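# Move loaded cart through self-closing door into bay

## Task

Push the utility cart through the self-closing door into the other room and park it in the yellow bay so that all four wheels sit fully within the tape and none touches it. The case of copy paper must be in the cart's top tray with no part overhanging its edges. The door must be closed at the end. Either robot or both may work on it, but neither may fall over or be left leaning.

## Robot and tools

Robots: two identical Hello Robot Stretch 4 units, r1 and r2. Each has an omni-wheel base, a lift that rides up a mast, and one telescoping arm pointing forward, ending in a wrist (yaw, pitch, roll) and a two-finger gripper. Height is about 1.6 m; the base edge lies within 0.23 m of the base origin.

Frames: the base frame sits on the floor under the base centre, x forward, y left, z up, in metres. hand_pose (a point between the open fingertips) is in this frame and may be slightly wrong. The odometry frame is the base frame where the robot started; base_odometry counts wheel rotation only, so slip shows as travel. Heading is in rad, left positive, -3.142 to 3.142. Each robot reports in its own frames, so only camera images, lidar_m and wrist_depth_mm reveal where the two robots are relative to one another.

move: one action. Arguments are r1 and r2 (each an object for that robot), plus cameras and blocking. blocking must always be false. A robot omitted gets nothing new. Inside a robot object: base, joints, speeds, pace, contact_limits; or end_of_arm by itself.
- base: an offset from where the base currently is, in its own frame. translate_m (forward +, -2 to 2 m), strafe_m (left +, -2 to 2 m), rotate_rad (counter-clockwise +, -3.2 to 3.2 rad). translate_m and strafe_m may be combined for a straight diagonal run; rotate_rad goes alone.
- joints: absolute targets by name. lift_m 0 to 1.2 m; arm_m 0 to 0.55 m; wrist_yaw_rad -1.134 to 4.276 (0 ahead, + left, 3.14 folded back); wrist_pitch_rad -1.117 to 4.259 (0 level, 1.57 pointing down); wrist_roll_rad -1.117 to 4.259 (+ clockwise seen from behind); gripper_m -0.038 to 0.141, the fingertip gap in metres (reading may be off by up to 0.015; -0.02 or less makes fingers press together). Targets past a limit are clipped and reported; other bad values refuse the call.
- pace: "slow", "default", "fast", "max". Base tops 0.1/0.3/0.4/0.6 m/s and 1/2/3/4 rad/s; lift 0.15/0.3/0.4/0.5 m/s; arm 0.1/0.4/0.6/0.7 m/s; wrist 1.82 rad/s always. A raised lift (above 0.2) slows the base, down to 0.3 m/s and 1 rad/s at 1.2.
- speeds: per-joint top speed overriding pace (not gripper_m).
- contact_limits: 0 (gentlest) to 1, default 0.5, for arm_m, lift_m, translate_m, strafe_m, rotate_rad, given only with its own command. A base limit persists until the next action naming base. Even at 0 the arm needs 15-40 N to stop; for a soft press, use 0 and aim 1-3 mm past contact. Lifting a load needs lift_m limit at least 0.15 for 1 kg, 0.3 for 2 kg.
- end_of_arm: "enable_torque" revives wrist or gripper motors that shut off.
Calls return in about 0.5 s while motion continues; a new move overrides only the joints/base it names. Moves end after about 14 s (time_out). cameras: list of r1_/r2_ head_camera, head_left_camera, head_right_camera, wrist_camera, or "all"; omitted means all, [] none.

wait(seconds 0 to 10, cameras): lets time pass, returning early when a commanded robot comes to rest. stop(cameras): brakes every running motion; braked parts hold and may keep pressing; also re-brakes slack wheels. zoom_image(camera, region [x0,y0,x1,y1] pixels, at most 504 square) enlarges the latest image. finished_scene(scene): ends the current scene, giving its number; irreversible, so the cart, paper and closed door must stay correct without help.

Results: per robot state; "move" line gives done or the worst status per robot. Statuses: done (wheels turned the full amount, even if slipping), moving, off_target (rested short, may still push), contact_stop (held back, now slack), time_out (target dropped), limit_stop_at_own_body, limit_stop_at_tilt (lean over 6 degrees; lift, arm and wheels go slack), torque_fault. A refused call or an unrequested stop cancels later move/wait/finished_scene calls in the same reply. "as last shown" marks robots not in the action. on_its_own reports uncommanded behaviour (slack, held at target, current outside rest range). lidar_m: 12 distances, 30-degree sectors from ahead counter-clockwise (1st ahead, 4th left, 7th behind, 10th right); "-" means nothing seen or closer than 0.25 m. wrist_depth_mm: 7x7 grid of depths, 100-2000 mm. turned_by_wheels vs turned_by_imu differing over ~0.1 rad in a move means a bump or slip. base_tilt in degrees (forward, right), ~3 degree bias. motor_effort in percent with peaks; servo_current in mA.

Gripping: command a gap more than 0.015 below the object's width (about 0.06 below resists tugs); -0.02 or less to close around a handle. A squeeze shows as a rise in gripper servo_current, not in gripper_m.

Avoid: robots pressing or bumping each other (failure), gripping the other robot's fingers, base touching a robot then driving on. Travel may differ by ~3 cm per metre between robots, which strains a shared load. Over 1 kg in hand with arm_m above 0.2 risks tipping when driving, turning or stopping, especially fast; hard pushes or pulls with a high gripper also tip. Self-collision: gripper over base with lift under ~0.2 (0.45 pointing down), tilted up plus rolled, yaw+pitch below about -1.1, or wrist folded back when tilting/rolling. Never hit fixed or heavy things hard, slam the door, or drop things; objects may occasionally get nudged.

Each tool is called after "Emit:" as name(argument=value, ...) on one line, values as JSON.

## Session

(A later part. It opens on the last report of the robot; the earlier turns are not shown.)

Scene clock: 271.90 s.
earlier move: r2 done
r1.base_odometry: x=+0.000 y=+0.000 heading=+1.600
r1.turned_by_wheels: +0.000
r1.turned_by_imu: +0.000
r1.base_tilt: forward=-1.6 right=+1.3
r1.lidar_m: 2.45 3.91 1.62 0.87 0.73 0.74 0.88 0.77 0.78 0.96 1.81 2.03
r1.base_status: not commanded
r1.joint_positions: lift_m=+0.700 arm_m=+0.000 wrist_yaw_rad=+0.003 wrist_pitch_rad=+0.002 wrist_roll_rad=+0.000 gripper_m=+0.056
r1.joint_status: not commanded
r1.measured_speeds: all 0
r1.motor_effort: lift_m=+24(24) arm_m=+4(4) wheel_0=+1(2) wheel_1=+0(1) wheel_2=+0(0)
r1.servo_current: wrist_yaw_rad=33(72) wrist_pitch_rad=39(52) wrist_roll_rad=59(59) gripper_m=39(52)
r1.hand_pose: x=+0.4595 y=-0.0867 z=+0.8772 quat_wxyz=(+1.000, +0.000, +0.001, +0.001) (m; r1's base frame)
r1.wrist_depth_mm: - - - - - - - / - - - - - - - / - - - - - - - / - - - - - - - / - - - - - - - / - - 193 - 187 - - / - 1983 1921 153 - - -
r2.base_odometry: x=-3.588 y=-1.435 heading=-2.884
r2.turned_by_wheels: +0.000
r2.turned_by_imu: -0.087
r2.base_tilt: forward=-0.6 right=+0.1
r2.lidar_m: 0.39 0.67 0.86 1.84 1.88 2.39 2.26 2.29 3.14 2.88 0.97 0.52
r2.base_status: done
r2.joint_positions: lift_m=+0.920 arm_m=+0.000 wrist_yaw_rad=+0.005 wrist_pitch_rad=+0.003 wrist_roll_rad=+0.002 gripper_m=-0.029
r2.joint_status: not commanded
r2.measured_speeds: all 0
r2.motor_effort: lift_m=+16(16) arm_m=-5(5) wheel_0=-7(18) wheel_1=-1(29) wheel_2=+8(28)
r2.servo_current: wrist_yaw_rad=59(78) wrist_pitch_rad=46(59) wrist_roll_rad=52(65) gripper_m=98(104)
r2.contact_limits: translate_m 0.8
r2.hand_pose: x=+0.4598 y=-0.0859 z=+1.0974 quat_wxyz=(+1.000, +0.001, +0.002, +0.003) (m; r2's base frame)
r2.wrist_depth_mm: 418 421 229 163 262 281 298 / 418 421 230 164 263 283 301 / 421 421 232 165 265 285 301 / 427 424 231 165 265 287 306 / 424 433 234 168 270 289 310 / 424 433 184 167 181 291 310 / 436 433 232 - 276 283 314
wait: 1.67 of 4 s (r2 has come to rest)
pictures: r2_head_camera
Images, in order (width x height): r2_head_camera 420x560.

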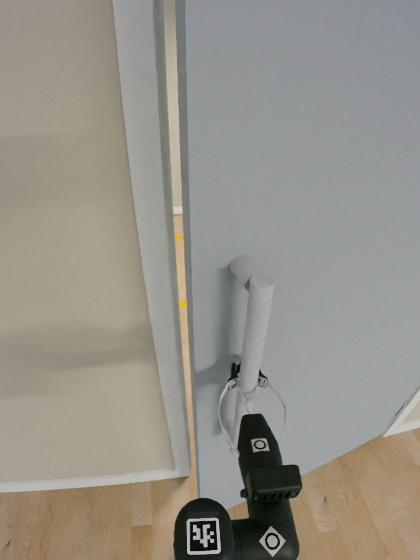

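Emit:
move(blocking=false, cameras=[], r2={"base":{"translate_m":-0.2,"strafe_m":-0.12},"contact_limits":{"translate_m":0.8}})

Emit:
wait(seconds=3, cameras=["r2_head_camera"])

Scene clock: 279.80 s.
move: r2 moving
r1: as last shown
r1.turned_by_imu: -0.001
r1.base_tilt: forward=-1.5 right=+1.3
r1.lidar_m: 2.46 3.90 1.68 0.85 0.75 0.76 0.87 0.78 0.77 0.96 1.82 2.03
r1.motor_effort: lift_m=+24(24) arm_m=+4(4) wheel_0=+1(1) wheel_1=+0(1) wheel_2=+0(0)
r1.servo_current: wrist_yaw_rad=46(59) wrist_pitch_rad=39(46) wrist_roll_rad=46(52) gripper_m=33(46)
r1.wrist_depth_mm: - - - - - - - / - - - - - - - / - - - - - - - / - - - - - - - / - - - - - - - / - - 194 - 188 - - / - 1983 1921 154 - - -
r2.base_odometry: x=-3.563 y=-1.410 heading=-2.883
r2.turned_by_wheels: +0.001
r2.turned_by_imu: -0.031
r2.base_tilt: forward=-0.7 right=+0.0
r2.lidar_m: 0.40 0.68 0.87 1.78 1.87 2.34 2.29 2.23 3.15 2.88 1.10 0.54
r2.base_status: translate_m moving; strafe_m moving
r2.joint_positions: lift_m=+0.920 arm_m=+0.000 wrist_yaw_rad=+0.009 wrist_pitch_rad=+0.003 wrist_roll_rad=+0.002 gripper_m=-0.029
r2.joint_status: not commanded
r2.measured_speeds: translate_m=-0.117 strafe_m=-0.071 rotate_rad=-0.005 lift_m=+0.000 arm_m=+0.000 wrist_yaw_rad=+0.018 wrist_pitch_rad=+0.000 wrist_roll_rad=+0.000
r2.motor_effort: lift_m=+16(16) arm_m=-5(5) wheel_0=+3(10) wheel_1=-13(15) wheel_2=+28(28)
r2.servo_current: wrist_yaw_rad=72(72) wrist_pitch_rad=39(46) wrist_roll_rad=46(59) gripper_m=104(104)
r2.contact_limits: translate_m 0.8
r2.hand_pose: x=+0.4602 y=-0.0847 z=+1.0974 quat_wxyz=(+1.000, +0.001, +0.002, +0.005) (m; r2's base frame)
r2.wrist_depth_mm: 433 439 230 162 266 290 310 / 436 436 230 163 267 290 312 / 442 442 231 164 268 293 317 / 442 442 232 167 270 297 319 / 442 445 235 167 273 297 317 / 445 445 185 167 180 303 324 / 449 455 232 - 278 307 325
pictures: none
No camera images: "cameras" was empty.

Scene clock: 281.40 s.
earlier move: r2 done
r1.base_odometry: x=+0.000 y=+0.000 heading=+1.600
r1.turned_by_wheels: +0.000
r1.turned_by_imu: +0.000
r1.base_tilt: forward=-1.5 right=+1.3
r1.lidar_m: 2.44 3.90 2.14 0.86 0.75 0.73 0.88 0.77 0.77 0.97 1.82 2.02
r1.base_status: not commanded
r1.joint_positions: lift_m=+0.700 arm_m=+0.000 wrist_yaw_rad=+0.003 wrist_pitch_rad=+0.002 wrist_roll_rad=+0.000 gripper_m=+0.056
r1.joint_status: not commanded
r1.measured_speeds: all 0
r1.motor_effort: lift_m=+24(24) arm_m=+4(4) wheel_0=+2(2) wheel_1=+0(1) wheel_2=+0(0)
r1.servo_current: wrist_yaw_rad=39(72) wrist_pitch_rad=39(46) wrist_roll_rad=46(59) gripper_m=39(46)
r1.hand_pose: x=+0.4595 y=-0.0867 z=+0.8772 quat_wxyz=(+1.000, +0.000, +0.001, +0.001) (m; r1's base frame)
r1.wrist_depth_mm: - - - - - - - / - - - - - - - / - - - - - - - / - - - - - - - / - - - - - - - / - - 194 - 187 - - / - 1921 1921 153 - - -
r2.base_odometry: x=-3.426 y=-1.268 heading=-2.883
r2.turned_by_wheels: +0.000
r2.turned_by_imu: +0.001
r2.base_tilt: forward=-0.6 right=+0.1
r2.lidar_m: 0.39 0.85 1.09 1.90 1.97 2.45 2.03 2.06 3.09 2.79 1.46 0.55
r2.base_status: done
r2.joint_positions: lift_m=+0.920 arm_m=+0.000 wrist_yaw_rad=+0.012 wrist_pitch_rad=+0.003 wrist_roll_rad=+0.002 gripper_m=-0.029
r2.joint_status: not commanded
r2.measured_speeds: all 0
r2.motor_effort: lift_m=+16(16) arm_m=-5(5) wheel_0=+1(10) wheel_1=-5(17) wheel_2=+16(28)
r2.servo_current: wrist_yaw_rad=78(85) wrist_pitch_rad=33(46) wrist_roll_rad=46(65) gripper_m=104(104)
r2.contact_limits: translate_m 0.8
r2.hand_pose: x=+0.4604 y=-0.0840 z=+1.0974 quat_wxyz=(+1.000, +0.001, +0.002, +0.006) (m; r2's base frame)
r2.wrist_depth_mm: - 204 225 162 296 351 - / - 204 225 163 296 351 - / - 208 226 164 297 353 - / - 208 228 165 300 355 - / - 209 229 165 301 357 - / - 206 186 167 180 368 - / - - 224 - 312 - -
wait: 1.60 of 3 s (r2 has come to rest)
pictures: r2_head_camera
Images, in order (width x height): r2_head_camera 420x560.

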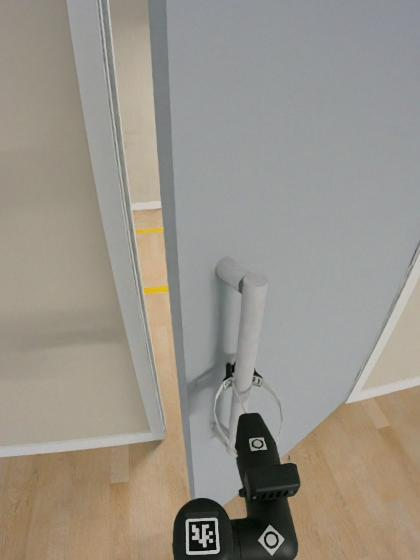

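Emit:
move(blocking=false, cameras=[], r2={"base":{"translate_m":-0.17,"strafe_m":-0.18},"contact_limits":{"translate_m":0.8}})

Emit:
wait(seconds=3, cameras=["r2_head_camera"])

Scene clock: 287.53 s.
move: r2 moving
r1: as last shown
r1.base_tilt: forward=-1.6 right=+1.3
r1.lidar_m: 2.47 3.91 2.22 0.85 0.75 0.76 0.86 0.76 0.78 0.97 1.80 2.03
r1.motor_effort: lift_m=+24(24) arm_m=+4(4) wheel_0=+1(2) wheel_1=+0(1) wheel_2=+0(0)
r1.servo_current: wrist_yaw_rad=59(59) wrist_pitch_rad=39(46) wrist_roll_rad=39(59) gripper_m=39(46)
r1.wrist_depth_mm: - - - - - - - / - - - - - - - / - - - - - - - / - - - - - - - / - - - - - - - / - - 195 - 187 - - / - 1983 1921 154 - - -
r2.base_odometry: x=-3.410 y=-1.240 heading=-2.882
r2.turned_by_wheels: +0.002
r2.turned_by_imu: -0.001
r2.base_tilt: forward=-0.7 right=+0.0
r2.lidar_m: 0.38 0.89 1.12 1.95 1.96 2.48 2.02 2.04 3.07 2.78 1.46 0.56
r2.base_status: translate_m moving; strafe_m moving
r2.joint_positions: lift_m=+0.920 arm_m=+0.000 wrist_yaw_rad=+0.012 wrist_pitch_rad=+0.003 wrist_roll_rad=+0.002 gripper_m=-0.029
r2.joint_status: not commanded
r2.measured_speeds: translate_m=-0.087 strafe_m=-0.092 rotate_rad=+0.006 lift_m=+0.000 arm_m=+0.000 wrist_yaw_rad=+0.003 wrist_pitch_rad=+0.000 wrist_roll_rad=+0.000
r2.motor_effort: lift_m=+16(16) arm_m=-5(5) wheel_0=+11(11) wheel_1=-15(18) wheel_2=+25(25)
r2.servo_current: wrist_yaw_rad=65(78) wrist_pitch_rad=46(46) wrist_roll_rad=39(46) gripper_m=98(104)
r2.contact_limits: translate_m 0.8
r2.hand_pose: x=+0.4604 y=-0.0839 z=+1.0974 quat_wxyz=(+1.000, +0.001, +0.002, +0.006) (m; r2's base frame)
r2.wrist_depth_mm: - 204 225 163 300 359 - / - 205 226 164 300 359 - / - 208 227 164 303 362 - / - 206 228 167 303 366 - / - 206 229 166 306 366 - / - 206 186 167 181 370 - / - - 223 - 315 362 -
pictures: none
No camera images: "cameras" was empty.

Scene clock: 289.27 s.
earlier move: r2 done
r1.base_odometry: x=+0.000 y=+0.000 heading=+1.600
r1.turned_by_wheels: +0.000
r1.turned_by_imu: +0.000
r1.base_tilt: forward=-1.6 right=+1.3
r1.lidar_m: 2.43 3.91 2.21 0.84 0.72 0.75 0.87 0.77 0.80 0.95 1.84 2.02
r1.base_status: not commanded
r1.joint_positions: lift_m=+0.700 arm_m=+0.000 wrist_yaw_rad=+0.003 wrist_pitch_rad=+0.002 wrist_roll_rad=+0.000 gripper_m=+0.056
r1.joint_status: not commanded
r1.measured_speeds: all 0
r1.motor_effort: lift_m=+24(24) arm_m=+4(4) wheel_0=+1(2) wheel_1=+0(1) wheel_2=+0(0)
r1.servo_current: wrist_yaw_rad=59(65) wrist_pitch_rad=39(46) wrist_roll_rad=52(72) gripper_m=46(46)
r1.hand_pose: x=+0.4595 y=-0.0867 z=+0.8772 quat_wxyz=(+1.000, +0.000, +0.001, +0.001) (m; r1's base frame)
r1.wrist_depth_mm: - - - - - - - / - - - - - - - / - - - - - - - / - - - - - - - / - - - - - - - / - - 193 - 187 - - / - 1863 1921 153 - - -
r2.base_odometry: x=-3.308 y=-1.051 heading=-2.881
r2.turned_by_wheels: +0.000
r2.turned_by_imu: +0.004
r2.base_tilt: forward=-0.6 right=+0.1
r2.lidar_m: 0.40 1.07 1.33 2.08 2.11 2.64 1.83 1.87 2.92 2.66 1.79 0.68
r2.base_status: done
r2.joint_positions: lift_m=+0.920 arm_m=+0.000 wrist_yaw_rad=+0.017 wrist_pitch_rad=+0.003 wrist_roll_rad=+0.002 gripper_m=-0.029
r2.joint_status: not commanded
r2.measured_speeds: all 0
r2.motor_effort: lift_m=+16(16) arm_m=-5(5) wheel_0=+11(16) wheel_1=-1(18) wheel_2=+15(26)
r2.servo_current: wrist_yaw_rad=98(104) wrist_pitch_rad=33(46) wrist_roll_rad=39(59) gripper_m=98(104)
r2.contact_limits: translate_m 0.8
r2.hand_pose: x=+0.4608 y=-0.0825 z=+1.0974 quat_wxyz=(+1.000, +0.001, +0.002, +0.009) (m; r2's base frame)
r2.wrist_depth_mm: - 191 226 167 355 - - / - 192 222 163 355 - - / - 193 223 163 355 - - / - 194 223 165 357 - - / - 193 224 166 359 - - / - 189 183 167 181 - - / - 181 218 - - - -
wait: 1.73 of 3 s (r2 has come to rest)
pictures: r2_head_camera
Images, in order (width x height): r2_head_camera 420x560.

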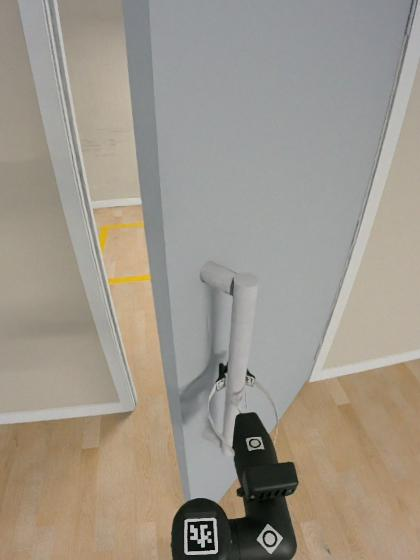

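Emit:
move(blocking=false, cameras=[], r2={"base":{"translate_m":-0.1,"strafe_m":-0.22},"contact_limits":{"strafe_m":0.8}})

Emit:
wait(seconds=3, cameras=[])

Emit:
move(blocking=false, cameras=[], r2={"base":{"rotate_rad":0.35},"contact_limits":{"rotate_rad":0.7},"pace":"slow"})

Emit:
wait(seconds=3, cameras=["r2_head_camera"])

Scene clock: 299.90 s.
move: r2 moving
r1: as last shown
r1.turned_by_imu: -0.001
r1.base_tilt: forward=-1.6 right=+1.2
r1.lidar_m: 2.44 3.91 2.22 0.82 0.74 0.75 0.86 0.77 0.79 0.97 1.85 2.03
r1.motor_effort: lift_m=+24(24) arm_m=+4(4) wheel_0=+1(1) wheel_1=+0(0) wheel_2=+0(0)
r1.servo_current: wrist_yaw_rad=33(59) wrist_pitch_rad=46(46) wrist_roll_rad=33(59) gripper_m=46(46)
r1.wrist_depth_mm: - - - - - - - / - - - - - - - / - - - - - - - / - - - - - - - / - - - - - - - / - - 195 - 188 - - / - 1983 1983 153 - - -
r2.base_odometry: x=-3.303 y=-1.020 heading=-2.879
r2.turned_by_wheels: +0.002
r2.turned_by_imu: +0.004
r2.base_tilt: forward=-0.7 right=+0.0
r2.lidar_m: 0.36 1.09 1.35 2.10 2.15 2.71 1.83 1.87 2.89 2.63 1.76 0.68
r2.base_status: translate_m moving; strafe_m moving
r2.joint_positions: lift_m=+0.920 arm_m=+0.000 wrist_yaw_rad=+0.018 wrist_pitch_rad=+0.003 wrist_roll_rad=+0.002 gripper_m=-0.029
r2.joint_status: not commanded
r2.measured_speeds: translate_m=-0.051 strafe_m=-0.111 rotate_rad=+0.001 lift_m=+0.000 arm_m=+0.000 wrist_yaw_rad=+0.015 wrist_pitch_rad=+0.000 wrist_roll_rad=+0.000
r2.motor_effort: lift_m=+16(16) arm_m=-5(5) wheel_0=+19(19) wheel_1=-9(12) wheel_2=+19(22)
r2.servo_current: wrist_yaw_rad=98(104) wrist_pitch_rad=46(46) wrist_roll_rad=39(65) gripper_m=91(104)
r2.contact_limits: strafe_m 0.8
r2.hand_pose: x=+0.4609 y=-0.0823 z=+1.0974 quat_wxyz=(+1.000, +0.001, +0.002, +0.009) (m; r2's base frame)
r2.wrist_depth_mm: 177 194 219 164 364 - - / 178 195 224 165 366 - - / 178 195 220 166 364 - - / - 196 226 176 364 - - / - 195 221 174 364 - - / 179 187 179 167 175 - - / - 183 220 - 355 - -
pictures: none
No camera images: "cameras" was empty.

Scene clock: 301.63 s.
earlier move: r2 done
r1.base_odometry: x=+0.000 y=+0.000 heading=+1.600
r1.turned_by_wheels: +0.000
r1.turned_by_imu: +0.000
r1.base_tilt: forward=-1.6 right=+1.2
r1.lidar_m: 2.43 3.91 2.21 0.84 0.75 0.75 0.87 0.78 0.78 0.96 1.82 2.03
r1.base_status: not commanded
r1.joint_positions: lift_m=+0.700 arm_m=+0.000 wrist_yaw_rad=+0.003 wrist_pitch_rad=+0.002 wrist_roll_rad=+0.000 gripper_m=+0.056
r1.joint_status: not commanded
r1.measured_speeds: all 0
r1.motor_effort: lift_m=+24(24) arm_m=+4(4) wheel_0=+1(2) wheel_1=+0(1) wheel_2=+0(0)
r1.servo_current: wrist_yaw_rad=59(72) wrist_pitch_rad=39(52) wrist_roll_rad=46(65) gripper_m=39(46)
r1.hand_pose: x=+0.4595 y=-0.0867 z=+0.8772 quat_wxyz=(+1.000, +0.000, +0.001, +0.001) (m; r1's base frame)
r1.wrist_depth_mm: - - - - - - - / - - - - - - - / - - - - - - - / - - - - - - - / - - - - - - - / - - 194 - 187 - - / - 1921 1921 153 - - -
r2.base_odometry: x=-3.268 y=-0.813 heading=-2.878
r2.turned_by_wheels: +0.001
r2.turned_by_imu: +0.085
r2.base_tilt: forward=-0.7 right=+0.0
r2.lidar_m: 0.34 1.23 1.58 2.29 2.37 3.11 1.75 3.69 2.58 2.46 1.74 0.76
r2.base_status: done
r2.joint_positions: lift_m=+0.920 arm_m=+0.000 wrist_yaw_rad=+0.028 wrist_pitch_rad=+0.003 wrist_roll_rad=+0.002 gripper_m=-0.029
r2.joint_status: not commanded
r2.measured_speeds: all 0
r2.on_its_own: wrist_yaw_rad is at rest, and its servo_current (189 mA) is outside its rest range (0 to 104 mA)
r2.motor_effort: lift_m=+16(16) arm_m=+4(5) wheel_0=+27(33) wheel_1=+3(12) wheel_2=+10(23)
r2.servo_current: wrist_yaw_rad=189(195) wrist_pitch_rad=39(52) wrist_roll_rad=52(65) gripper_m=85(104)
r2.contact_limits: strafe_m 0.8
r2.hand_pose: x=+0.4616 y=-0.0793 z=+1.0974 quat_wxyz=(+1.000, +0.001, +0.002, +0.014) (m; r2's base frame)
r2.wrist_depth_mm: 175 196 146 300 379 - - / 172 197 148 301 382 - - / 176 204 148 294 379 - - / 177 203 150 303 379 - - / 173 208 151 304 379 - - / 173 173 152 190 169 - - / 165 204 152 - 125 - -
wait: 1.73 of 3 s (r2 has come to rest)
pictures: none
No camera images: "cameras" was empty.

Scene clock: 302.13 s.
move: r2 moving
r1: as last shown
r1.lidar_m: 2.45 3.92 2.22 0.86 0.75 0.76 0.89 0.77 0.79 0.97 1.78 2.01
r1.motor_effort: lift_m=+24(24) arm_m=+4(4) wheel_0=+1(1) wheel_1=+0(0) wheel_2=+0(0)
r1.servo_current: wrist_yaw_rad=65(65) wrist_pitch_rad=39(52) wrist_roll_rad=59(65) gripper_m=46(46)
r1.wrist_depth_mm: - - - - - - - / - - - - - - - / - - - - - - - / - - - - - - - / - - - - - - - / - - 194 - 189 - - / - 1983 1921 153 - - -
r2.base_odometry: x=-3.268 y=-0.813 heading=-2.754
r2.turned_by_wheels: +0.124
r2.turned_by_imu: +0.124
r2.base_tilt: forward=-0.7 right=+0.0
r2.lidar_m: 0.39 1.22 1.80 2.29 2.46 3.56 1.75 3.25 2.53 2.45 1.52 0.64
r2.base_status: rotate_rad moving
r2.joint_positions: lift_m=+0.920 arm_m=+0.000 wrist_yaw_rad=+0.028 wrist_pitch_rad=+0.003 wrist_roll_rad=+0.002 gripper_m=-0.029
r2.joint_status: not commanded
r2.measured_speeds: translate_m=+0.000 strafe_m=+0.001 rotate_rad=+0.481 lift_m=+0.000 arm_m=+0.000 wrist_yaw_rad=+0.000 wrist_pitch_rad=+0.000 wrist_roll_rad=+0.000
r2.motor_effort: lift_m=+16(16) arm_m=+4(4) wheel_0=+9(22) wheel_1=-4(4) wheel_2=-2(9)
r2.servo_current: wrist_yaw_rad=182(195) wrist_pitch_rad=46(46) wrist_roll_rad=39(59) gripper_m=85(91)
r2.contact_limits: rotate_rad 0.7
r2.hand_pose: x=+0.4616 y=-0.0793 z=+1.0974 quat_wxyz=(+1.000, +0.001, +0.002, +0.014) (m; r2's base frame)
r2.wrist_depth_mm: 177 196 213 279 336 - - / 178 196 219 286 336 407 - / 182 197 214 281 336 404 - / 182 202 216 279 338 404 - / - 198 215 170 342 - - / - 190 178 181 330 - - / - 187 221 - 330 - -
pictures: none
No camera images: "cameras" was empty.

Scene clock: 303.27 s.
earlier move: r2 done
r1.base_odometry: x=+0.000 y=+0.000 heading=+1.600
r1.turned_by_wheels: +0.000
r1.turned_by_imu: +0.000
r1.base_tilt: forward=-1.6 right=+1.3
r1.lidar_m: 2.45 3.91 2.20 0.86 0.75 0.75 0.89 0.77 0.79 0.96 1.81 2.02
r1.base_status: not commanded
r1.joint_positions: lift_m=+0.700 arm_m=+0.000 wrist_yaw_rad=+0.003 wrist_pitch_rad=+0.002 wrist_roll_rad=+0.000 gripper_m=+0.056
r1.joint_status: not commanded
r1.measured_speeds: all 0
r1.motor_effort: lift_m=+24(24) arm_m=+4(4) wheel_0=+1(1) wheel_1=+0(1) wheel_2=+0(0)
r1.servo_current: wrist_yaw_rad=59(65) wrist_pitch_rad=39(52) wrist_roll_rad=46(65) gripper_m=46(46)
r1.hand_pose: x=+0.4595 y=-0.0867 z=+0.8772 quat_wxyz=(+1.000, +0.000, +0.001, +0.001) (m; r1's base frame)
r1.wrist_depth_mm: - - - - - - - / - - - - - - - / - - - - - - - / - - - - - - - / - - - - - - - / - - 194 - 187 - - / - 1983 1921 153 - - -
r2.base_odometry: x=-3.269 y=-0.813 heading=-2.529
r2.turned_by_wheels: +0.225
r2.turned_by_imu: +0.077
r2.base_tilt: forward=-0.3 right=+0.2
r2.lidar_m: 0.41 1.25 1.97 2.23 2.46 3.84 1.77 3.10 2.54 2.50 1.41 0.56
r2.base_status: done
r2.joint_positions: lift_m=+0.920 arm_m=+0.000 wrist_yaw_rad=+0.001 wrist_pitch_rad=+0.003 wrist_roll_rad=+0.001 gripper_m=-0.029
r2.joint_status: not commanded
r2.measured_speeds: all 0
r2.motor_effort: lift_m=+16(16) arm_m=-5(5) wheel_0=-13(24) wheel_1=-5(9) wheel_2=+6(9)
r2.servo_current: wrist_yaw_rad=26(195) wrist_pitch_rad=39(46) wrist_roll_rad=46(59) gripper_m=78(91)
r2.contact_limits: rotate_rad 0.7
r2.hand_pose: x=+0.4594 y=-0.0873 z=+1.0976 quat_wxyz=(+1.000, +0.001, +0.001, +0.000) (m; r2's base frame)
r2.wrist_depth_mm: - 196 220 161 301 373 - / - 198 221 162 304 362 - / - 198 222 167 306 364 - / - 202 223 165 312 377 - / - 203 224 167 307 366 - / - 204 185 167 180 370 - / - 123 220 - 330 349 -
wait: 1.13 of 3 s (r2 has come to rest)
pictures: r2_head_camera
Images, in order (width x height): r2_head_camera 420x560.

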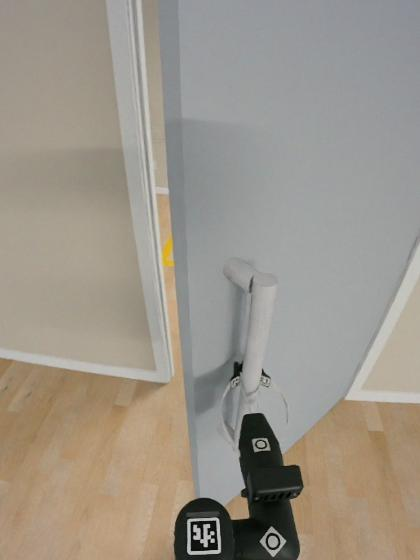

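Emit:
move(blocking=false, cameras=[], r2={"base":{"translate_m":-0.2,"strafe_m":-0.25},"contact_limits":{"strafe_m":0.8}})

Emit:
wait(seconds=3, cameras=[])

Emit:
move(blocking=false, cameras=[], r2={"base":{"rotate_rad":0.35},"contact_limits":{"rotate_rad":0.7},"pace":"slow"})

Emit:
wait(seconds=3, cameras=["r2_head_camera"])

Scene clock: 311.13 s.
move: r2 moving
r1: as last shown
r1.turned_by_imu: -0.001
r1.base_tilt: forward=-1.6 right=+1.2
r1.lidar_m: 2.45 3.92 2.22 0.82 0.73 0.76 0.87 0.76 0.78 0.95 1.81 2.02
r1.motor_effort: lift_m=+24(24) arm_m=+4(4) wheel_0=+1(2) wheel_1=+0(1) wheel_2=+0(0)
r1.servo_current: wrist_yaw_rad=46(65) wrist_pitch_rad=39(52) wrist_roll_rad=59(59) gripper_m=46(46)
r1.wrist_depth_mm: - - - - - - - / - - - - - - - / - - - - - - - / - - - - - - - / - - - - - - - / - - 194 - 187 - - / - 1863 1921 153 - - -
r2.base_odometry: x=-3.267 y=-0.782 heading=-2.528
r2.turned_by_wheels: +0.001
r2.turned_by_imu: -0.077
r2.base_tilt: forward=-0.6 right=+0.0
r2.lidar_m: 0.39 1.22 1.80 2.25 2.38 3.47 1.73 3.33 2.56 2.53 1.52 0.62
r2.base_status: translate_m moving; strafe_m moving
r2.joint_positions: lift_m=+0.920 arm_m=+0.000 wrist_yaw_rad=+0.010 wrist_pitch_rad=+0.003 wrist_roll_rad=+0.001 gripper_m=-0.029
r2.joint_status: not commanded
r2.measured_speeds: translate_m=-0.080 strafe_m=-0.101 rotate_rad=+0.003 lift_m=+0.000 arm_m=+0.000 wrist_yaw_rad=+0.032 wrist_pitch_rad=+0.000 wrist_roll_rad=+0.000
r2.motor_effort: lift_m=+16(16) arm_m=-5(5) wheel_0=+6(9) wheel_1=-15(19) wheel_2=+25(26)
r2.servo_current: wrist_yaw_rad=52(72) wrist_pitch_rad=39(46) wrist_roll_rad=52(59) gripper_m=85(91)
r2.contact_limits: strafe_m 0.8
r2.hand_pose: x=+0.4602 y=-0.0846 z=+1.0976 quat_wxyz=(+1.000, +0.001, +0.001, +0.005) (m; r2's base frame)
r2.wrist_depth_mm: - 200 224 162 322 387 - / - 196 223 163 322 387 - / - 198 224 164 325 389 - / - 198 224 166 325 392 - / - 198 226 167 329 392 - / - 198 186 168 180 - - / - 196 222 - 345 - -
pictures: none
No camera images: "cameras" was empty.

Scene clock: 313.17 s.
earlier move: r2 done
r1.base_odometry: x=+0.000 y=+0.000 heading=+1.600
r1.turned_by_wheels: +0.000
r1.turned_by_imu: +0.000
r1.base_tilt: forward=-1.6 right=+1.3
r1.lidar_m: 2.44 3.93 2.19 0.84 0.75 0.77 0.88 0.76 0.80 0.97 1.81 2.02
r1.base_status: not commanded
r1.joint_positions: lift_m=+0.700 arm_m=+0.000 wrist_yaw_rad=+0.003 wrist_pitch_rad=+0.002 wrist_roll_rad=+0.000 gripper_m=+0.056
r1.joint_status: not commanded
r1.measured_speeds: all 0
r1.motor_effort: lift_m=+24(24) arm_m=+4(4) wheel_0=+1(2) wheel_1=+0(1) wheel_2=+0(0)
r1.servo_current: wrist_yaw_rad=39(65) wrist_pitch_rad=46(52) wrist_roll_rad=52(65) gripper_m=46(52)
r1.hand_pose: x=+0.4595 y=-0.0867 z=+0.8772 quat_wxyz=(+1.000, +0.000, +0.001, +0.001) (m; r1's base frame)
r1.wrist_depth_mm: - - - - - - - / - - - - - - - / - - - - - - - / - - - - - - - / - - - - - - - / - - 193 - 187 - - / - 1921 1921 154 - - -
r2.base_odometry: x=-3.250 y=-0.494 heading=-2.528
r2.turned_by_wheels: -0.001
r2.turned_by_imu: -0.083
r2.base_tilt: forward=-0.6 right=+0.0
r2.lidar_m: 0.36 1.40 1.82 2.44 2.55 3.47 1.60 3.28 2.41 2.30 1.83 0.95
r2.base_status: done
r2.joint_positions: lift_m=+0.920 arm_m=+0.000 wrist_yaw_rad=+0.013 wrist_pitch_rad=+0.003 wrist_roll_rad=+0.001 gripper_m=-0.029
r2.joint_status: not commanded
r2.measured_speeds: all 0
r2.motor_effort: lift_m=+16(16) arm_m=-6(6) wheel_0=-3(13) wheel_1=-6(19) wheel_2=+19(26)
r2.servo_current: wrist_yaw_rad=72(85) wrist_pitch_rad=39(46) wrist_roll_rad=46(59) gripper_m=91(91)
r2.contact_limits: strafe_m 0.8
r2.hand_pose: x=+0.4605 y=-0.0837 z=+1.0976 quat_wxyz=(+1.000, +0.001, +0.001, +0.007) (m; r2's base frame)
r2.wrist_depth_mm: 151 166 223 163 - - - / 151 172 224 164 - - - / 158 173 224 165 - - - / 154 179 224 166 - - - / 156 179 236 167 - - - / 153 172 186 167 175 - - / 160 156 215 - - - -
wait: 2.03 of 3 s (r2 has come to rest)
pictures: none
No camera images: "cameras" was empty.

Scene clock: 313.67 s.
move: r2 moving
r1: as last shown
r1.lidar_m: 2.45 3.92 2.20 0.86 0.74 0.76 0.88 0.77 0.75 0.94 1.79 2.03
r1.servo_current: wrist_yaw_rad=59(65) wrist_pitch_rad=39(52) wrist_roll_rad=46(52) gripper_m=39(46)
r1.wrist_depth_mm: - - - - - - - / - - - - - - - / - - - - - - - / - - - - - - - / - - - - - - - / - - 194 - 188 - - / - 1983 1921 154 - - -
r2.base_odometry: x=-3.250 y=-0.494 heading=-2.404
r2.turned_by_wheels: +0.124
r2.turned_by_imu: +0.104
r2.base_tilt: forward=-0.4 right=+0.2
r2.lidar_m: 0.37 1.39 2.03 2.42 2.61 1.65 1.60 3.03 2.35 2.29 1.66 0.44
r2.base_status: rotate_rad moving
r2.joint_positions: lift_m=+0.920 arm_m=+0.000 wrist_yaw_rad=+0.003 wrist_pitch_rad=+0.003 wrist_roll_rad=+0.001 gripper_m=-0.029
r2.joint_status: not commanded
r2.measured_speeds: translate_m=+0.000 strafe_m=+0.000 rotate_rad=+0.486 lift_m=+0.000 arm_m=+0.000 wrist_yaw_rad=-0.029 wrist_pitch_rad=+0.000 wrist_roll_rad=+0.000
r2.motor_effort: lift_m=+16(16) arm_m=-5(6) wheel_0=-17(19) wheel_1=-6(11) wheel_2=+1(17)
r2.servo_current: wrist_yaw_rad=46(78) wrist_pitch_rad=39(39) wrist_roll_rad=46(59) gripper_m=85(91)
r2.contact_limits: rotate_rad 0.7
r2.hand_pose: x=+0.4597 y=-0.0864 z=+1.0976 quat_wxyz=(+1.000, +0.001, +0.001, +0.002) (m; r2's base frame)
r2.wrist_depth_mm: 164 171 216 164 - - - / 165 172 216 165 - - - / 167 167 216 166 - - - / 168 172 217 167 - - - / - 177 217 168 - - - / 174 177 196 167 178 - - / - 138 202 - - - -
pictures: none
No camera images: "cameras" was empty.

Scene clock: 314.63 s.
earlier move: r2 done
r1.base_odometry: x=+0.000 y=+0.000 heading=+1.600
r1.turned_by_wheels: +0.000
r1.turned_by_imu: +0.000
r1.base_tilt: forward=-1.6 right=+1.3
r1.lidar_m: 2.45 3.91 2.23 0.86 0.74 0.76 0.88 0.77 0.80 0.95 1.81 2.02
r1.base_status: not commanded
r1.joint_positions: lift_m=+0.700 arm_m=+0.000 wrist_yaw_rad=+0.003 wrist_pitch_rad=+0.002 wrist_roll_rad=+0.000 gripper_m=+0.056
r1.joint_status: not commanded
r1.measured_speeds: all 0
r1.motor_effort: lift_m=+24(24) arm_m=+4(4) wheel_0=+1(2) wheel_1=+0(1) wheel_2=+0(0)
r1.servo_current: wrist_yaw_rad=72(72) wrist_pitch_rad=33(52) wrist_roll_rad=59(65) gripper_m=39(46)
r1.hand_pose: x=+0.4595 y=-0.0867 z=+0.8772 quat_wxyz=(+1.000, +0.000, +0.001, +0.001) (m; r1's base frame)
r1.wrist_depth_mm: - - - - - - - / - - - - - - - / - - - - - - - / - - - - - - - / - - - - - - - / - - 193 - 187 - - / - 1863 1921 154 - - -
r2.base_odometry: x=-3.250 y=-0.494 heading=-2.179
r2.turned_by_wheels: +0.225
r2.turned_by_imu: -0.081
r2.base_tilt: forward=-0.3 right=+0.2
r2.lidar_m: 0.37 1.32 1.82 2.33 2.45 3.37 1.66 3.39 2.49 2.41 1.74 0.68
r2.base_status: done
r2.joint_positions: lift_m=+0.920 arm_m=+0.000 wrist_yaw_rad=+0.007 wrist_pitch_rad=+0.001 wrist_roll_rad=+0.001 gripper_m=-0.029
r2.joint_status: not commanded
r2.measured_speeds: all 0
r2.motor_effort: lift_m=+16(16) arm_m=-6(6) wheel_0=-10(24) wheel_1=-5(11) wheel_2=+9(17)
r2.servo_current: wrist_yaw_rad=52(78) wrist_pitch_rad=39(46) wrist_roll_rad=46(59) gripper_m=78(91)
r2.contact_limits: rotate_rad 0.7
r2.hand_pose: x=+0.4601 y=-0.0853 z=+1.0980 quat_wxyz=(+1.000, +0.001, +0.001, +0.004) (m; r2's base frame)
r2.wrist_depth_mm: 167 176 219 163 368 - - / 168 177 220 164 366 - - / 170 178 221 165 392 - - / 171 178 229 166 392 - - / - 179 229 168 392 - - / - 178 185 170 178 - - / - 164 214 - - - -
wait: 0.97 of 3 s (r2 has come to rest)
pictures: r2_head_camera
Images, in order (width x height): r2_head_camera 420x560.

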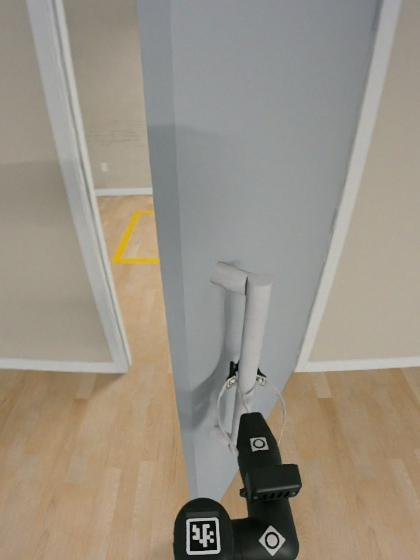

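Emit:
move(blocking=false, cameras=[], r2={"base":{"translate_m":-0.15,"strafe_m":-0.25},"contact_limits":{"strafe_m":0.8}})

Emit:
wait(seconds=3, cameras=["r2_head_camera"])

Scene clock: 320.23 s.
move: r2 moving
r1: as last shown
r1.lidar_m: 2.46 3.93 2.23 0.84 0.73 0.74 0.89 0.76 0.78 0.96 1.82 2.03
r1.motor_effort: lift_m=+24(24) arm_m=+4(4) wheel_0=+1(1) wheel_1=-1(1) wheel_2=+0(0)
r1.servo_current: wrist_yaw_rad=20(72) wrist_pitch_rad=39(52) wrist_roll_rad=46(65) gripper_m=46(46)
r1.wrist_depth_mm: - - - - - - - / - - - - - - - / - - - - - - - / - - - - - - - / - - - - - - - / - - 194 - 188 - - / - 1921 1921 153 - - -
r2.base_odometry: x=-3.263 y=-0.466 heading=-2.177
r2.turned_by_wheels: +0.002
r2.turned_by_imu: -0.081
r2.base_tilt: forward=-0.6 right=+0.1
r2.lidar_m: 0.37 1.31 1.67 2.33 2.41 3.14 1.65 3.68 2.58 2.39 1.90 0.90
r2.base_status: translate_m moving; strafe_m moving
r2.joint_positions: lift_m=+0.920 arm_m=+0.000 wrist_yaw_rad=+0.014 wrist_pitch_rad=+0.001 wrist_roll_rad=+0.001 gripper_m=-0.029
r2.joint_status: not commanded
r2.measured_speeds: translate_m=-0.062 strafe_m=-0.110 rotate_rad=+0.008 lift_m=+0.000 arm_m=+0.000 wrist_yaw_rad=+0.008 wrist_pitch_rad=+0.000 wrist_roll_rad=+0.000
r2.motor_effort: lift_m=+16(16) arm_m=-6(6) wheel_0=+6(10) wheel_1=-13(17) wheel_2=+27(27)
r2.servo_current: wrist_yaw_rad=78(85) wrist_pitch_rad=46(46) wrist_roll_rad=46(52) gripper_m=91(91)
r2.contact_limits: strafe_m 0.8
r2.hand_pose: x=+0.4606 y=-0.0834 z=+1.0980 quat_wxyz=(+1.000, +0.001, +0.001, +0.007) (m; r2's base frame)
r2.wrist_depth_mm: 156 177 226 163 - - - / 157 178 227 163 - - - / 158 178 227 164 - - - / 158 179 227 166 - - - / 160 178 228 166 - - - / 158 173 186 167 170 - - / 160 167 219 - - - -
pictures: none
No camera images: "cameras" was empty.

Scene clock: 322.43 s.
earlier move: r2 done
r1.base_odometry: x=+0.000 y=+0.000 heading=+1.600
r1.turned_by_wheels: +0.000
r1.turned_by_imu: +0.000
r1.base_tilt: forward=-1.6 right=+1.3
r1.lidar_m: 2.45 3.90 2.22 0.85 0.74 0.76 0.90 0.76 0.78 0.96 1.83 2.02
r1.base_status: not commanded
r1.joint_positions: lift_m=+0.700 arm_m=+0.000 wrist_yaw_rad=+0.003 wrist_pitch_rad=+0.002 wrist_roll_rad=+0.000 gripper_m=+0.056
r1.joint_status: not commanded
r1.measured_speeds: all 0
r1.motor_effort: lift_m=+24(24) arm_m=+4(4) wheel_0=+1(2) wheel_1=+0(1) wheel_2=+0(0)
r1.servo_current: wrist_yaw_rad=39(72) wrist_pitch_rad=46(52) wrist_roll_rad=39(72) gripper_m=39(52)
r1.hand_pose: x=+0.4595 y=-0.0867 z=+0.8772 quat_wxyz=(+1.000, +0.000, +0.001, +0.001) (m; r1's base frame)
r1.wrist_depth_mm: - - - - - - - / - - - - - - - / - - - - - - - / - - - - - - - / - - - - - - - / - - 194 - 188 - - / - 1921 - 153 - - -
r2.base_odometry: x=-3.370 y=-0.229 heading=-2.177
r2.turned_by_wheels: +0.000
r2.turned_by_imu: -0.288
r2.base_tilt: forward=-0.6 right=+0.0
r2.lidar_m: 0.32 1.38 1.37 2.19 2.41 2.70 1.67 1.65 2.89 2.34 2.32 1.57
r2.base_status: done
r2.joint_positions: lift_m=+0.920 arm_m=+0.000 wrist_yaw_rad=+0.015 wrist_pitch_rad=+0.001 wrist_roll_rad=+0.001 gripper_m=-0.029
r2.joint_status: not commanded
r2.measured_speeds: all 0
r2.motor_effort: lift_m=+18(18) arm_m=+4(10) wheel_0=+12(21) wheel_1=+3(27) wheel_2=+6(34)
r2.servo_current: wrist_yaw_rad=85(189) wrist_pitch_rad=33(46) wrist_roll_rad=46(59) gripper_m=78(91)
r2.contact_limits: strafe_m 0.8
r2.hand_pose: x=+0.4605 y=-0.0831 z=+1.0979 quat_wxyz=(+1.000, +0.001, +0.001, +0.007) (m; r2's base frame)
r2.wrist_depth_mm: 124 175 236 151 - - - / 131 175 259 152 - - - / 131 175 236 153 - - - / 118 174 256 153 - - - / 122 172 254 154 - - - / 117 160 180 158 160 - - / 121 157 248 - - - -
wait: 2.20 of 3 s (r2 has come to rest)
pictures: r2_head_camera
Images, in order (width x height): r2_head_camera 420x560.

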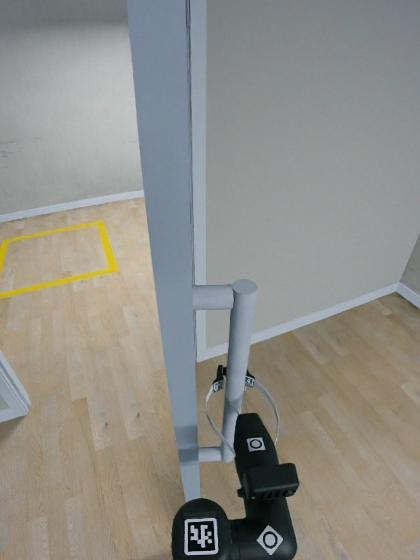

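Emit:
move(blocking=false, cameras=[], r2={"base":{"strafe_m":-0.3},"contact_limits":{"strafe_m":0.8}})

Emit:
wait(seconds=3, cameras=["r2_head_camera","r2_head_left_camera"])

Scene clock: 329.97 s.
move: r2 moving
r1: as last shown
r1.lidar_m: 2.48 3.91 2.23 0.85 0.75 0.77 0.89 0.77 0.79 0.97 1.81 2.03
r1.motor_effort: lift_m=+24(24) arm_m=+4(4) wheel_0=+1(2) wheel_1=+0(0) wheel_2=+0(0)
r1.servo_current: wrist_yaw_rad=59(65) wrist_pitch_rad=46(46) wrist_roll_rad=39(59) gripper_m=39(39)
r1.wrist_depth_mm: - - - - - - - / - - - - - - - / - - - - - - - / - - - - - - - / - - - - - - - / - - 194 - 187 - - / - 1921 1983 153 - - -
r2.base_odometry: x=-3.400 y=-0.208 heading=-2.175
r2.turned_by_wheels: +0.002
r2.turned_by_imu: +0.004
r2.base_tilt: forward=-0.6 right=+0.0
r2.lidar_m: 0.33 1.43 1.39 2.23 2.44 2.74 1.63 1.61 2.81 2.28 2.27 1.58
r2.base_status: strafe_m moving
r2.joint_positions: lift_m=+0.920 arm_m=+0.000 wrist_yaw_rad=+0.018 wrist_pitch_rad=+0.001 wrist_roll_rad=+0.001 gripper_m=-0.029
r2.joint_status: not commanded
r2.measured_speeds: translate_m=+0.001 strafe_m=-0.141 rotate_rad=-0.004 lift_m=+0.000 arm_m=+0.000 wrist_yaw_rad=+0.001 wrist_pitch_rad=+0.000 wrist_roll_rad=+0.000
r2.motor_effort: lift_m=+18(18) arm_m=+4(4) wheel_0=+23(28) wheel_1=-10(10) wheel_2=+7(7)
r2.servo_current: wrist_yaw_rad=104(104) wrist_pitch_rad=46(46) wrist_roll_rad=46(52) gripper_m=78(85)
r2.contact_limits: strafe_m 0.8
r2.hand_pose: x=+0.4608 y=-0.0823 z=+1.0979 quat_wxyz=(+1.000, +0.001, +0.001, +0.009) (m; r2's base frame)
r2.wrist_depth_mm: 127 179 242 153 - - - / 127 179 266 154 - - - / 133 191 242 155 - - - / 126 178 240 155 - - - / 125 177 238 155 - - - / 119 165 171 161 166 - - / 123 153 255 - - - -
pictures: none
No camera images: "cameras" was empty.

Scene clock: 331.80 s.
earlier move: r2 done
r1.base_odometry: x=+0.000 y=+0.000 heading=+1.600
r1.turned_by_wheels: +0.000
r1.turned_by_imu: +0.000
r1.base_tilt: forward=-1.6 right=+1.2
r1.lidar_m: 2.40 3.92 2.21 0.85 0.73 0.75 0.86 0.77 0.80 0.96 1.84 2.00
r1.base_status: not commanded
r1.joint_positions: lift_m=+0.700 arm_m=+0.000 wrist_yaw_rad=+0.003 wrist_pitch_rad=+0.002 wrist_roll_rad=+0.000 gripper_m=+0.056
r1.joint_status: not commanded
r1.measured_speeds: all 0
r1.motor_effort: lift_m=+24(24) arm_m=+4(4) wheel_0=+1(2) wheel_1=+0(1) wheel_2=+0(0)
r1.servo_current: wrist_yaw_rad=33(72) wrist_pitch_rad=39(46) wrist_roll_rad=52(59) gripper_m=39(46)
r1.hand_pose: x=+0.4595 y=-0.0867 z=+0.8772 quat_wxyz=(+1.000, +0.000, +0.001, +0.001) (m; r1's base frame)
r1.wrist_depth_mm: - - - - - - - / - - - - - - - / - - - - - - - / - - - - - - - / - - - - - - - / - - 193 - 187 - - / - 1983 1921 153 - - -
r2.base_odometry: x=-3.617 y=-0.059 heading=-2.175
r2.turned_by_wheels: +0.001
r2.turned_by_imu: +0.080
r2.base_tilt: forward=-0.6 right=+0.1
r2.lidar_m: 0.29 4.28 1.57 2.63 2.71 3.13 1.59 4.25 2.39 2.04 2.05 1.58
r2.base_status: done
r2.joint_positions: lift_m=+0.920 arm_m=+0.000 wrist_yaw_rad=+0.027 wrist_pitch_rad=+0.001 wrist_roll_rad=+0.001 gripper_m=-0.029
r2.joint_status: not commanded
r2.measured_speeds: all 0
r2.on_its_own: wrist_yaw_rad is at rest, and its servo_current (176 mA) is outside its rest range (0 to 104 mA)
r2.motor_effort: lift_m=+18(18) arm_m=-7(8) wheel_0=+12(28) wheel_1=-2(11) wheel_2=+24(26)
r2.servo_current: wrist_yaw_rad=176(182) wrist_pitch_rad=39(52) wrist_roll_rad=59(59) gripper_m=78(91)
r2.contact_limits: strafe_m 0.8
r2.hand_pose: x=+0.4618 y=-0.0795 z=+1.0979 quat_wxyz=(+1.000, +0.001, +0.001, +0.014) (m; r2's base frame)
r2.wrist_depth_mm: - 166 309 163 - - - / 112 183 263 163 - - - / 112 165 260 166 - - - / - 164 258 167 - - - / 104 162 289 167 - - - / 102 154 181 168 161 - - / 107 143 277 - - - -
wait: 1.83 of 3 s (r2 has come to rest)
pictures: r2_head_camera, r2_head_left_camera
Images, in order (width x height): r2_head_camera 420x560, r2_head_left_camera 420x672.

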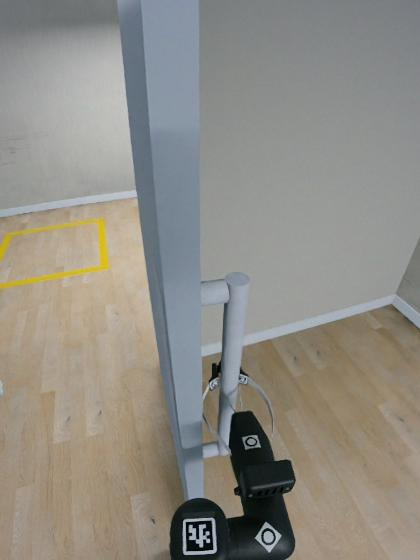

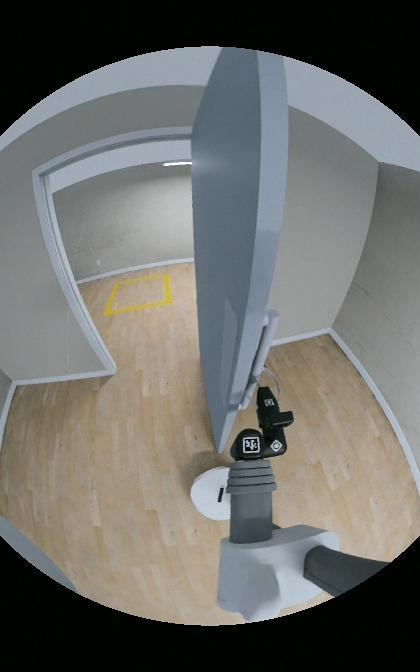

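Emit:
move(blocking=false, cameras=[], r2={"base":{"strafe_m":-0.3},"joints":{"wrist_yaw_rad":0.6},"speeds":{"wrist_yaw_rad":0.35},"contact_limits":{"strafe_m":0.8}})

Emit:
wait(seconds=3, cameras=["r2_head_left_camera","r1_head_left_camera"])

Scene clock: 338.37 s.
move: r2 moving
r1: as last shown
r1.base_tilt: forward=-1.6 right=+1.3
r1.lidar_m: 2.44 3.91 2.23 0.86 0.76 0.74 0.90 0.77 0.76 0.94 1.81 2.02
r1.motor_effort: lift_m=+24(24) arm_m=+4(4) wheel_0=+1(1) wheel_1=-1(1) wheel_2=+0(0)
r1.servo_current: wrist_yaw_rad=59(59) wrist_pitch_rad=39(52) wrist_roll_rad=52(59) gripper_m=33(52)
r1.wrist_depth_mm: - - - - - - - / - - - - - - - / - - - - - - - / - - - - - - - / - - - - - - - / - - 193 - 187 - - / - 1921 1921 153 - - -
r2.base_odometry: x=-3.647 y=-0.038 heading=-2.173
r2.turned_by_wheels: +0.002
r2.turned_by_imu: +0.008
r2.base_tilt: forward=-0.6 right=+0.0
r2.lidar_m: 0.32 4.29 1.63 2.67 2.75 3.19 1.57 4.08 2.33 2.02 1.99 1.56
r2.base_status: strafe_m moving
r2.joint_positions: lift_m=+0.920 arm_m=+0.000 wrist_yaw_rad=+0.157 wrist_pitch_rad=+0.001 wrist_roll_rad=+0.001 gripper_m=-0.029
r2.joint_status: wrist_yaw_rad moving
r2.measured_speeds: translate_m=+0.000 strafe_m=-0.140 rotate_rad=+0.002 lift_m=+0.000 arm_m=+0.000 wrist_yaw_rad=+0.363 wrist_pitch_rad=+0.000 wrist_roll_rad=+0.000
r2.motor_effort: lift_m=+18(18) arm_m=-7(8) wheel_0=+21(22) wheel_1=-9(11) wheel_2=+11(20)
r2.servo_current: wrist_yaw_rad=72(189) wrist_pitch_rad=46(46) wrist_roll_rad=46(59) gripper_m=78(91)
r2.contact_limits: strafe_m 0.8
r2.hand_pose: x=+0.4696 y=-0.0413 z=+1.0979 quat_wxyz=(+0.997, +0.001, +0.001, +0.078) (m; r2's base frame)
r2.wrist_depth_mm: 117 169 268 159 - - - / 111 183 267 160 - - - / 111 169 266 160 - - - / 111 181 264 164 - - - / 110 167 260 164 - - - / 121 155 180 165 163 - - / 113 143 279 - - - -
pictures: none
No camera images: "cameras" was empty.

Scene clock: 340.43 s.
earlier move: r2 done
r1.base_odometry: x=+0.000 y=+0.000 heading=+1.600
r1.turned_by_wheels: +0.000
r1.turned_by_imu: +0.000
r1.base_tilt: forward=-1.6 right=+1.2
r1.lidar_m: 2.46 3.90 2.22 0.86 0.75 0.76 0.88 0.78 0.79 0.94 1.81 2.01
r1.base_status: not commanded
r1.joint_positions: lift_m=+0.700 arm_m=+0.000 wrist_yaw_rad=+0.003 wrist_pitch_rad=+0.002 wrist_roll_rad=+0.000 gripper_m=+0.056
r1.joint_status: not commanded
r1.measured_speeds: all 0
r1.motor_effort: lift_m=+24(24) arm_m=+4(4) wheel_0=+1(2) wheel_1=-1(1) wheel_2=+0(0)
r1.servo_current: wrist_yaw_rad=46(78) wrist_pitch_rad=39(52) wrist_roll_rad=46(65) gripper_m=39(52)
r1.hand_pose: x=+0.4595 y=-0.0867 z=+0.8772 quat_wxyz=(+1.000, +0.000, +0.001, +0.001) (m; r1's base frame)
r1.wrist_depth_mm: - - - - - - - / - - - - - - - / - - - - - - - / - - - - - - - / - - - - - - - / - - 194 - 187 - - / - 1921 1921 153 - - -
r2.base_odometry: x=-3.864 y=+0.111 heading=-2.173
r2.turned_by_wheels: +0.000
r2.turned_by_imu: +0.116
r2.base_tilt: forward=-0.7 right=+0.0
r2.lidar_m: 0.40 0.34 1.77 3.02 3.04 1.73 1.62 2.96 1.89 1.72 1.75 1.50
r2.base_status: done
r2.joint_positions: lift_m=+0.920 arm_m=+0.000 wrist_yaw_rad=+0.608 wrist_pitch_rad=+0.001 wrist_roll_rad=+0.001 gripper_m=-0.029
r2.joint_status: all done
r2.measured_speeds: all 0
r2.motor_effort: lift_m=+18(18) arm_m=-7(8) wheel_0=+6(26) wheel_1=-3(12) wheel_2=+13(25)
r2.servo_current: wrist_yaw_rad=52(189) wrist_pitch_rad=46(46) wrist_roll_rad=46(59) gripper_m=85(91)
r2.contact_limits: strafe_m 0.8
r2.hand_pose: x=+0.4577 y=+0.0929 z=+1.0979 quat_wxyz=(+0.954, +0.000, +0.001, +0.299) (m; r2's base frame)
r2.wrist_depth_mm: 147 166 231 163 - - - / 146 173 232 164 - - - / 146 173 230 165 - - - / 147 173 230 166 - - - / 148 173 230 166 - - - / 150 166 185 167 171 - - / 149 154 218 - - - -
wait: 2.07 of 3 s (r2 has come to rest)
pictures: r1_head_left_camera, r2_head_left_camera
Images, in order (width x height): r1_head_left_camera 420x672, r2_head_left_camera 420x672.

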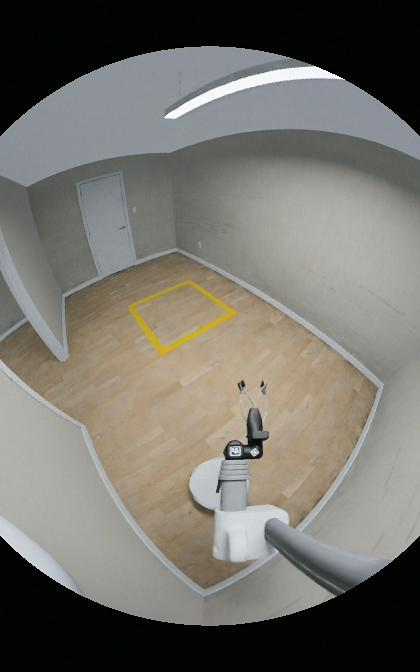

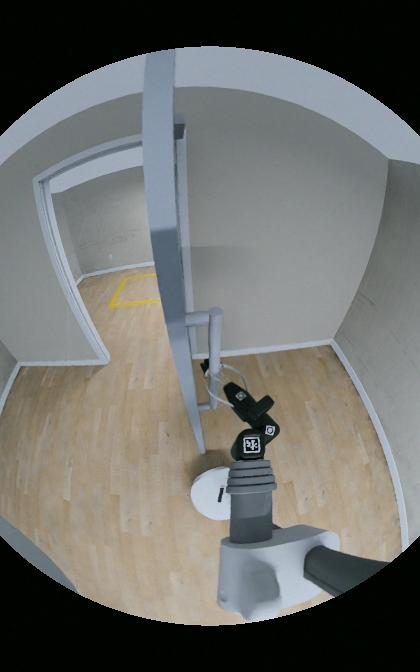

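Emit:
wait(seconds=0, cameras=["r1_head_camera","r1_head_right_camera"])

Scene clock: 346.57 s.
r1.base_odometry: x=+0.000 y=+0.000 heading=+1.600
r1.turned_by_wheels: +0.000
r1.turned_by_imu: +0.000
r1.base_tilt: forward=-1.6 right=+1.3
r1.lidar_m: 2.47 3.92 2.22 0.86 0.71 0.75 0.87 0.78 0.79 0.96 1.82 2.02
r1.base_status: not commanded
r1.joint_positions: lift_m=+0.700 arm_m=+0.000 wrist_yaw_rad=+0.003 wrist_pitch_rad=+0.002 wrist_roll_rad=+0.000 gripper_m=+0.056
r1.joint_status: not commanded
r1.measured_speeds: all 0
r1.motor_effort: lift_m=+24(24) arm_m=+4(4) wheel_0=+1(2) wheel_1=+0(1) wheel_2=+0(0)
r1.servo_current: wrist_yaw_rad=46(78) wrist_pitch_rad=46(52) wrist_roll_rad=65(65) gripper_m=39(52)
r1.hand_pose: x=+0.4595 y=-0.0867 z=+0.8772 quat_wxyz=(+1.000, +0.000, +0.001, +0.001) (m; r1's base frame)
r1.wrist_depth_mm: - - - - - - - / - - - - - - - / - - - - - - - / - - - - - - - / - - - - - - - / - - 195 - 187 - - / - 1921 1921 154 - - -
r2.base_odometry: x=-3.864 y=+0.111 heading=-2.173
r2.turned_by_wheels: +0.000
r2.turned_by_imu: +0.001
r2.base_tilt: forward=-0.6 right=+0.0
r2.lidar_m: 0.38 0.34 1.79 3.03 3.03 1.69 1.61 2.98 1.88 1.73 1.75 1.53
r2.base_status: done
r2.joint_positions: lift_m=+0.920 arm_m=+0.000 wrist_yaw_rad=+0.608 wrist_pitch_rad=+0.001 wrist_roll_rad=+0.001 gripper_m=-0.029
r2.joint_status: all done
r2.measured_speeds: all 0
r2.motor_effort: lift_m=+18(18) arm_m=-7(8) wheel_0=+6(26) wheel_1=-2(12) wheel_2=+13(25)
r2.servo_current: wrist_yaw_rad=72(189) wrist_pitch_rad=39(46) wrist_roll_rad=39(59) gripper_m=85(91)
r2.contact_limits: strafe_m 0.8
r2.hand_pose: x=+0.4577 y=+0.0929 z=+1.0979 quat_wxyz=(+0.954, +0.000, +0.001, +0.299) (m; r2's base frame)
r2.wrist_depth_mm: 147 166 231 163 - - - / 146 173 231 164 - - - / 146 173 230 165 - - - / 147 173 231 165 - - - / 149 172 231 167 - - - / 150 166 185 167 179 - - / 149 154 217 - - - -
pictures: r1_head_camera, r1_head_right_camera
Images, in order (width x height): r1_head_camera 420x560, r1_head_right_camera 420x672.

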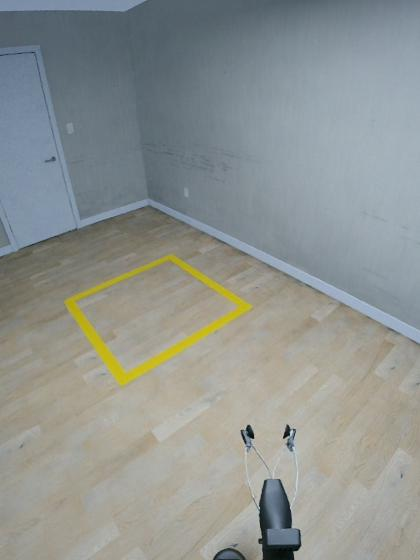

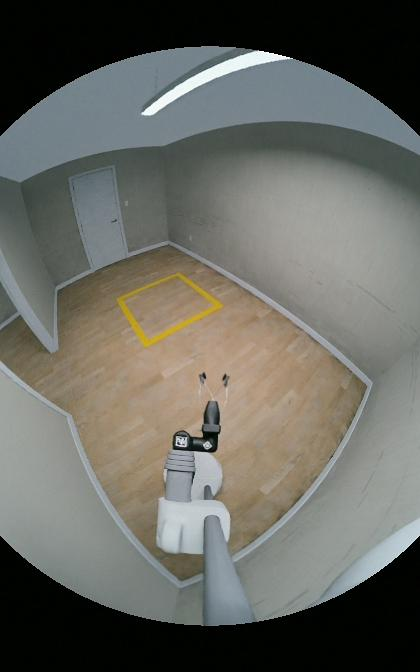

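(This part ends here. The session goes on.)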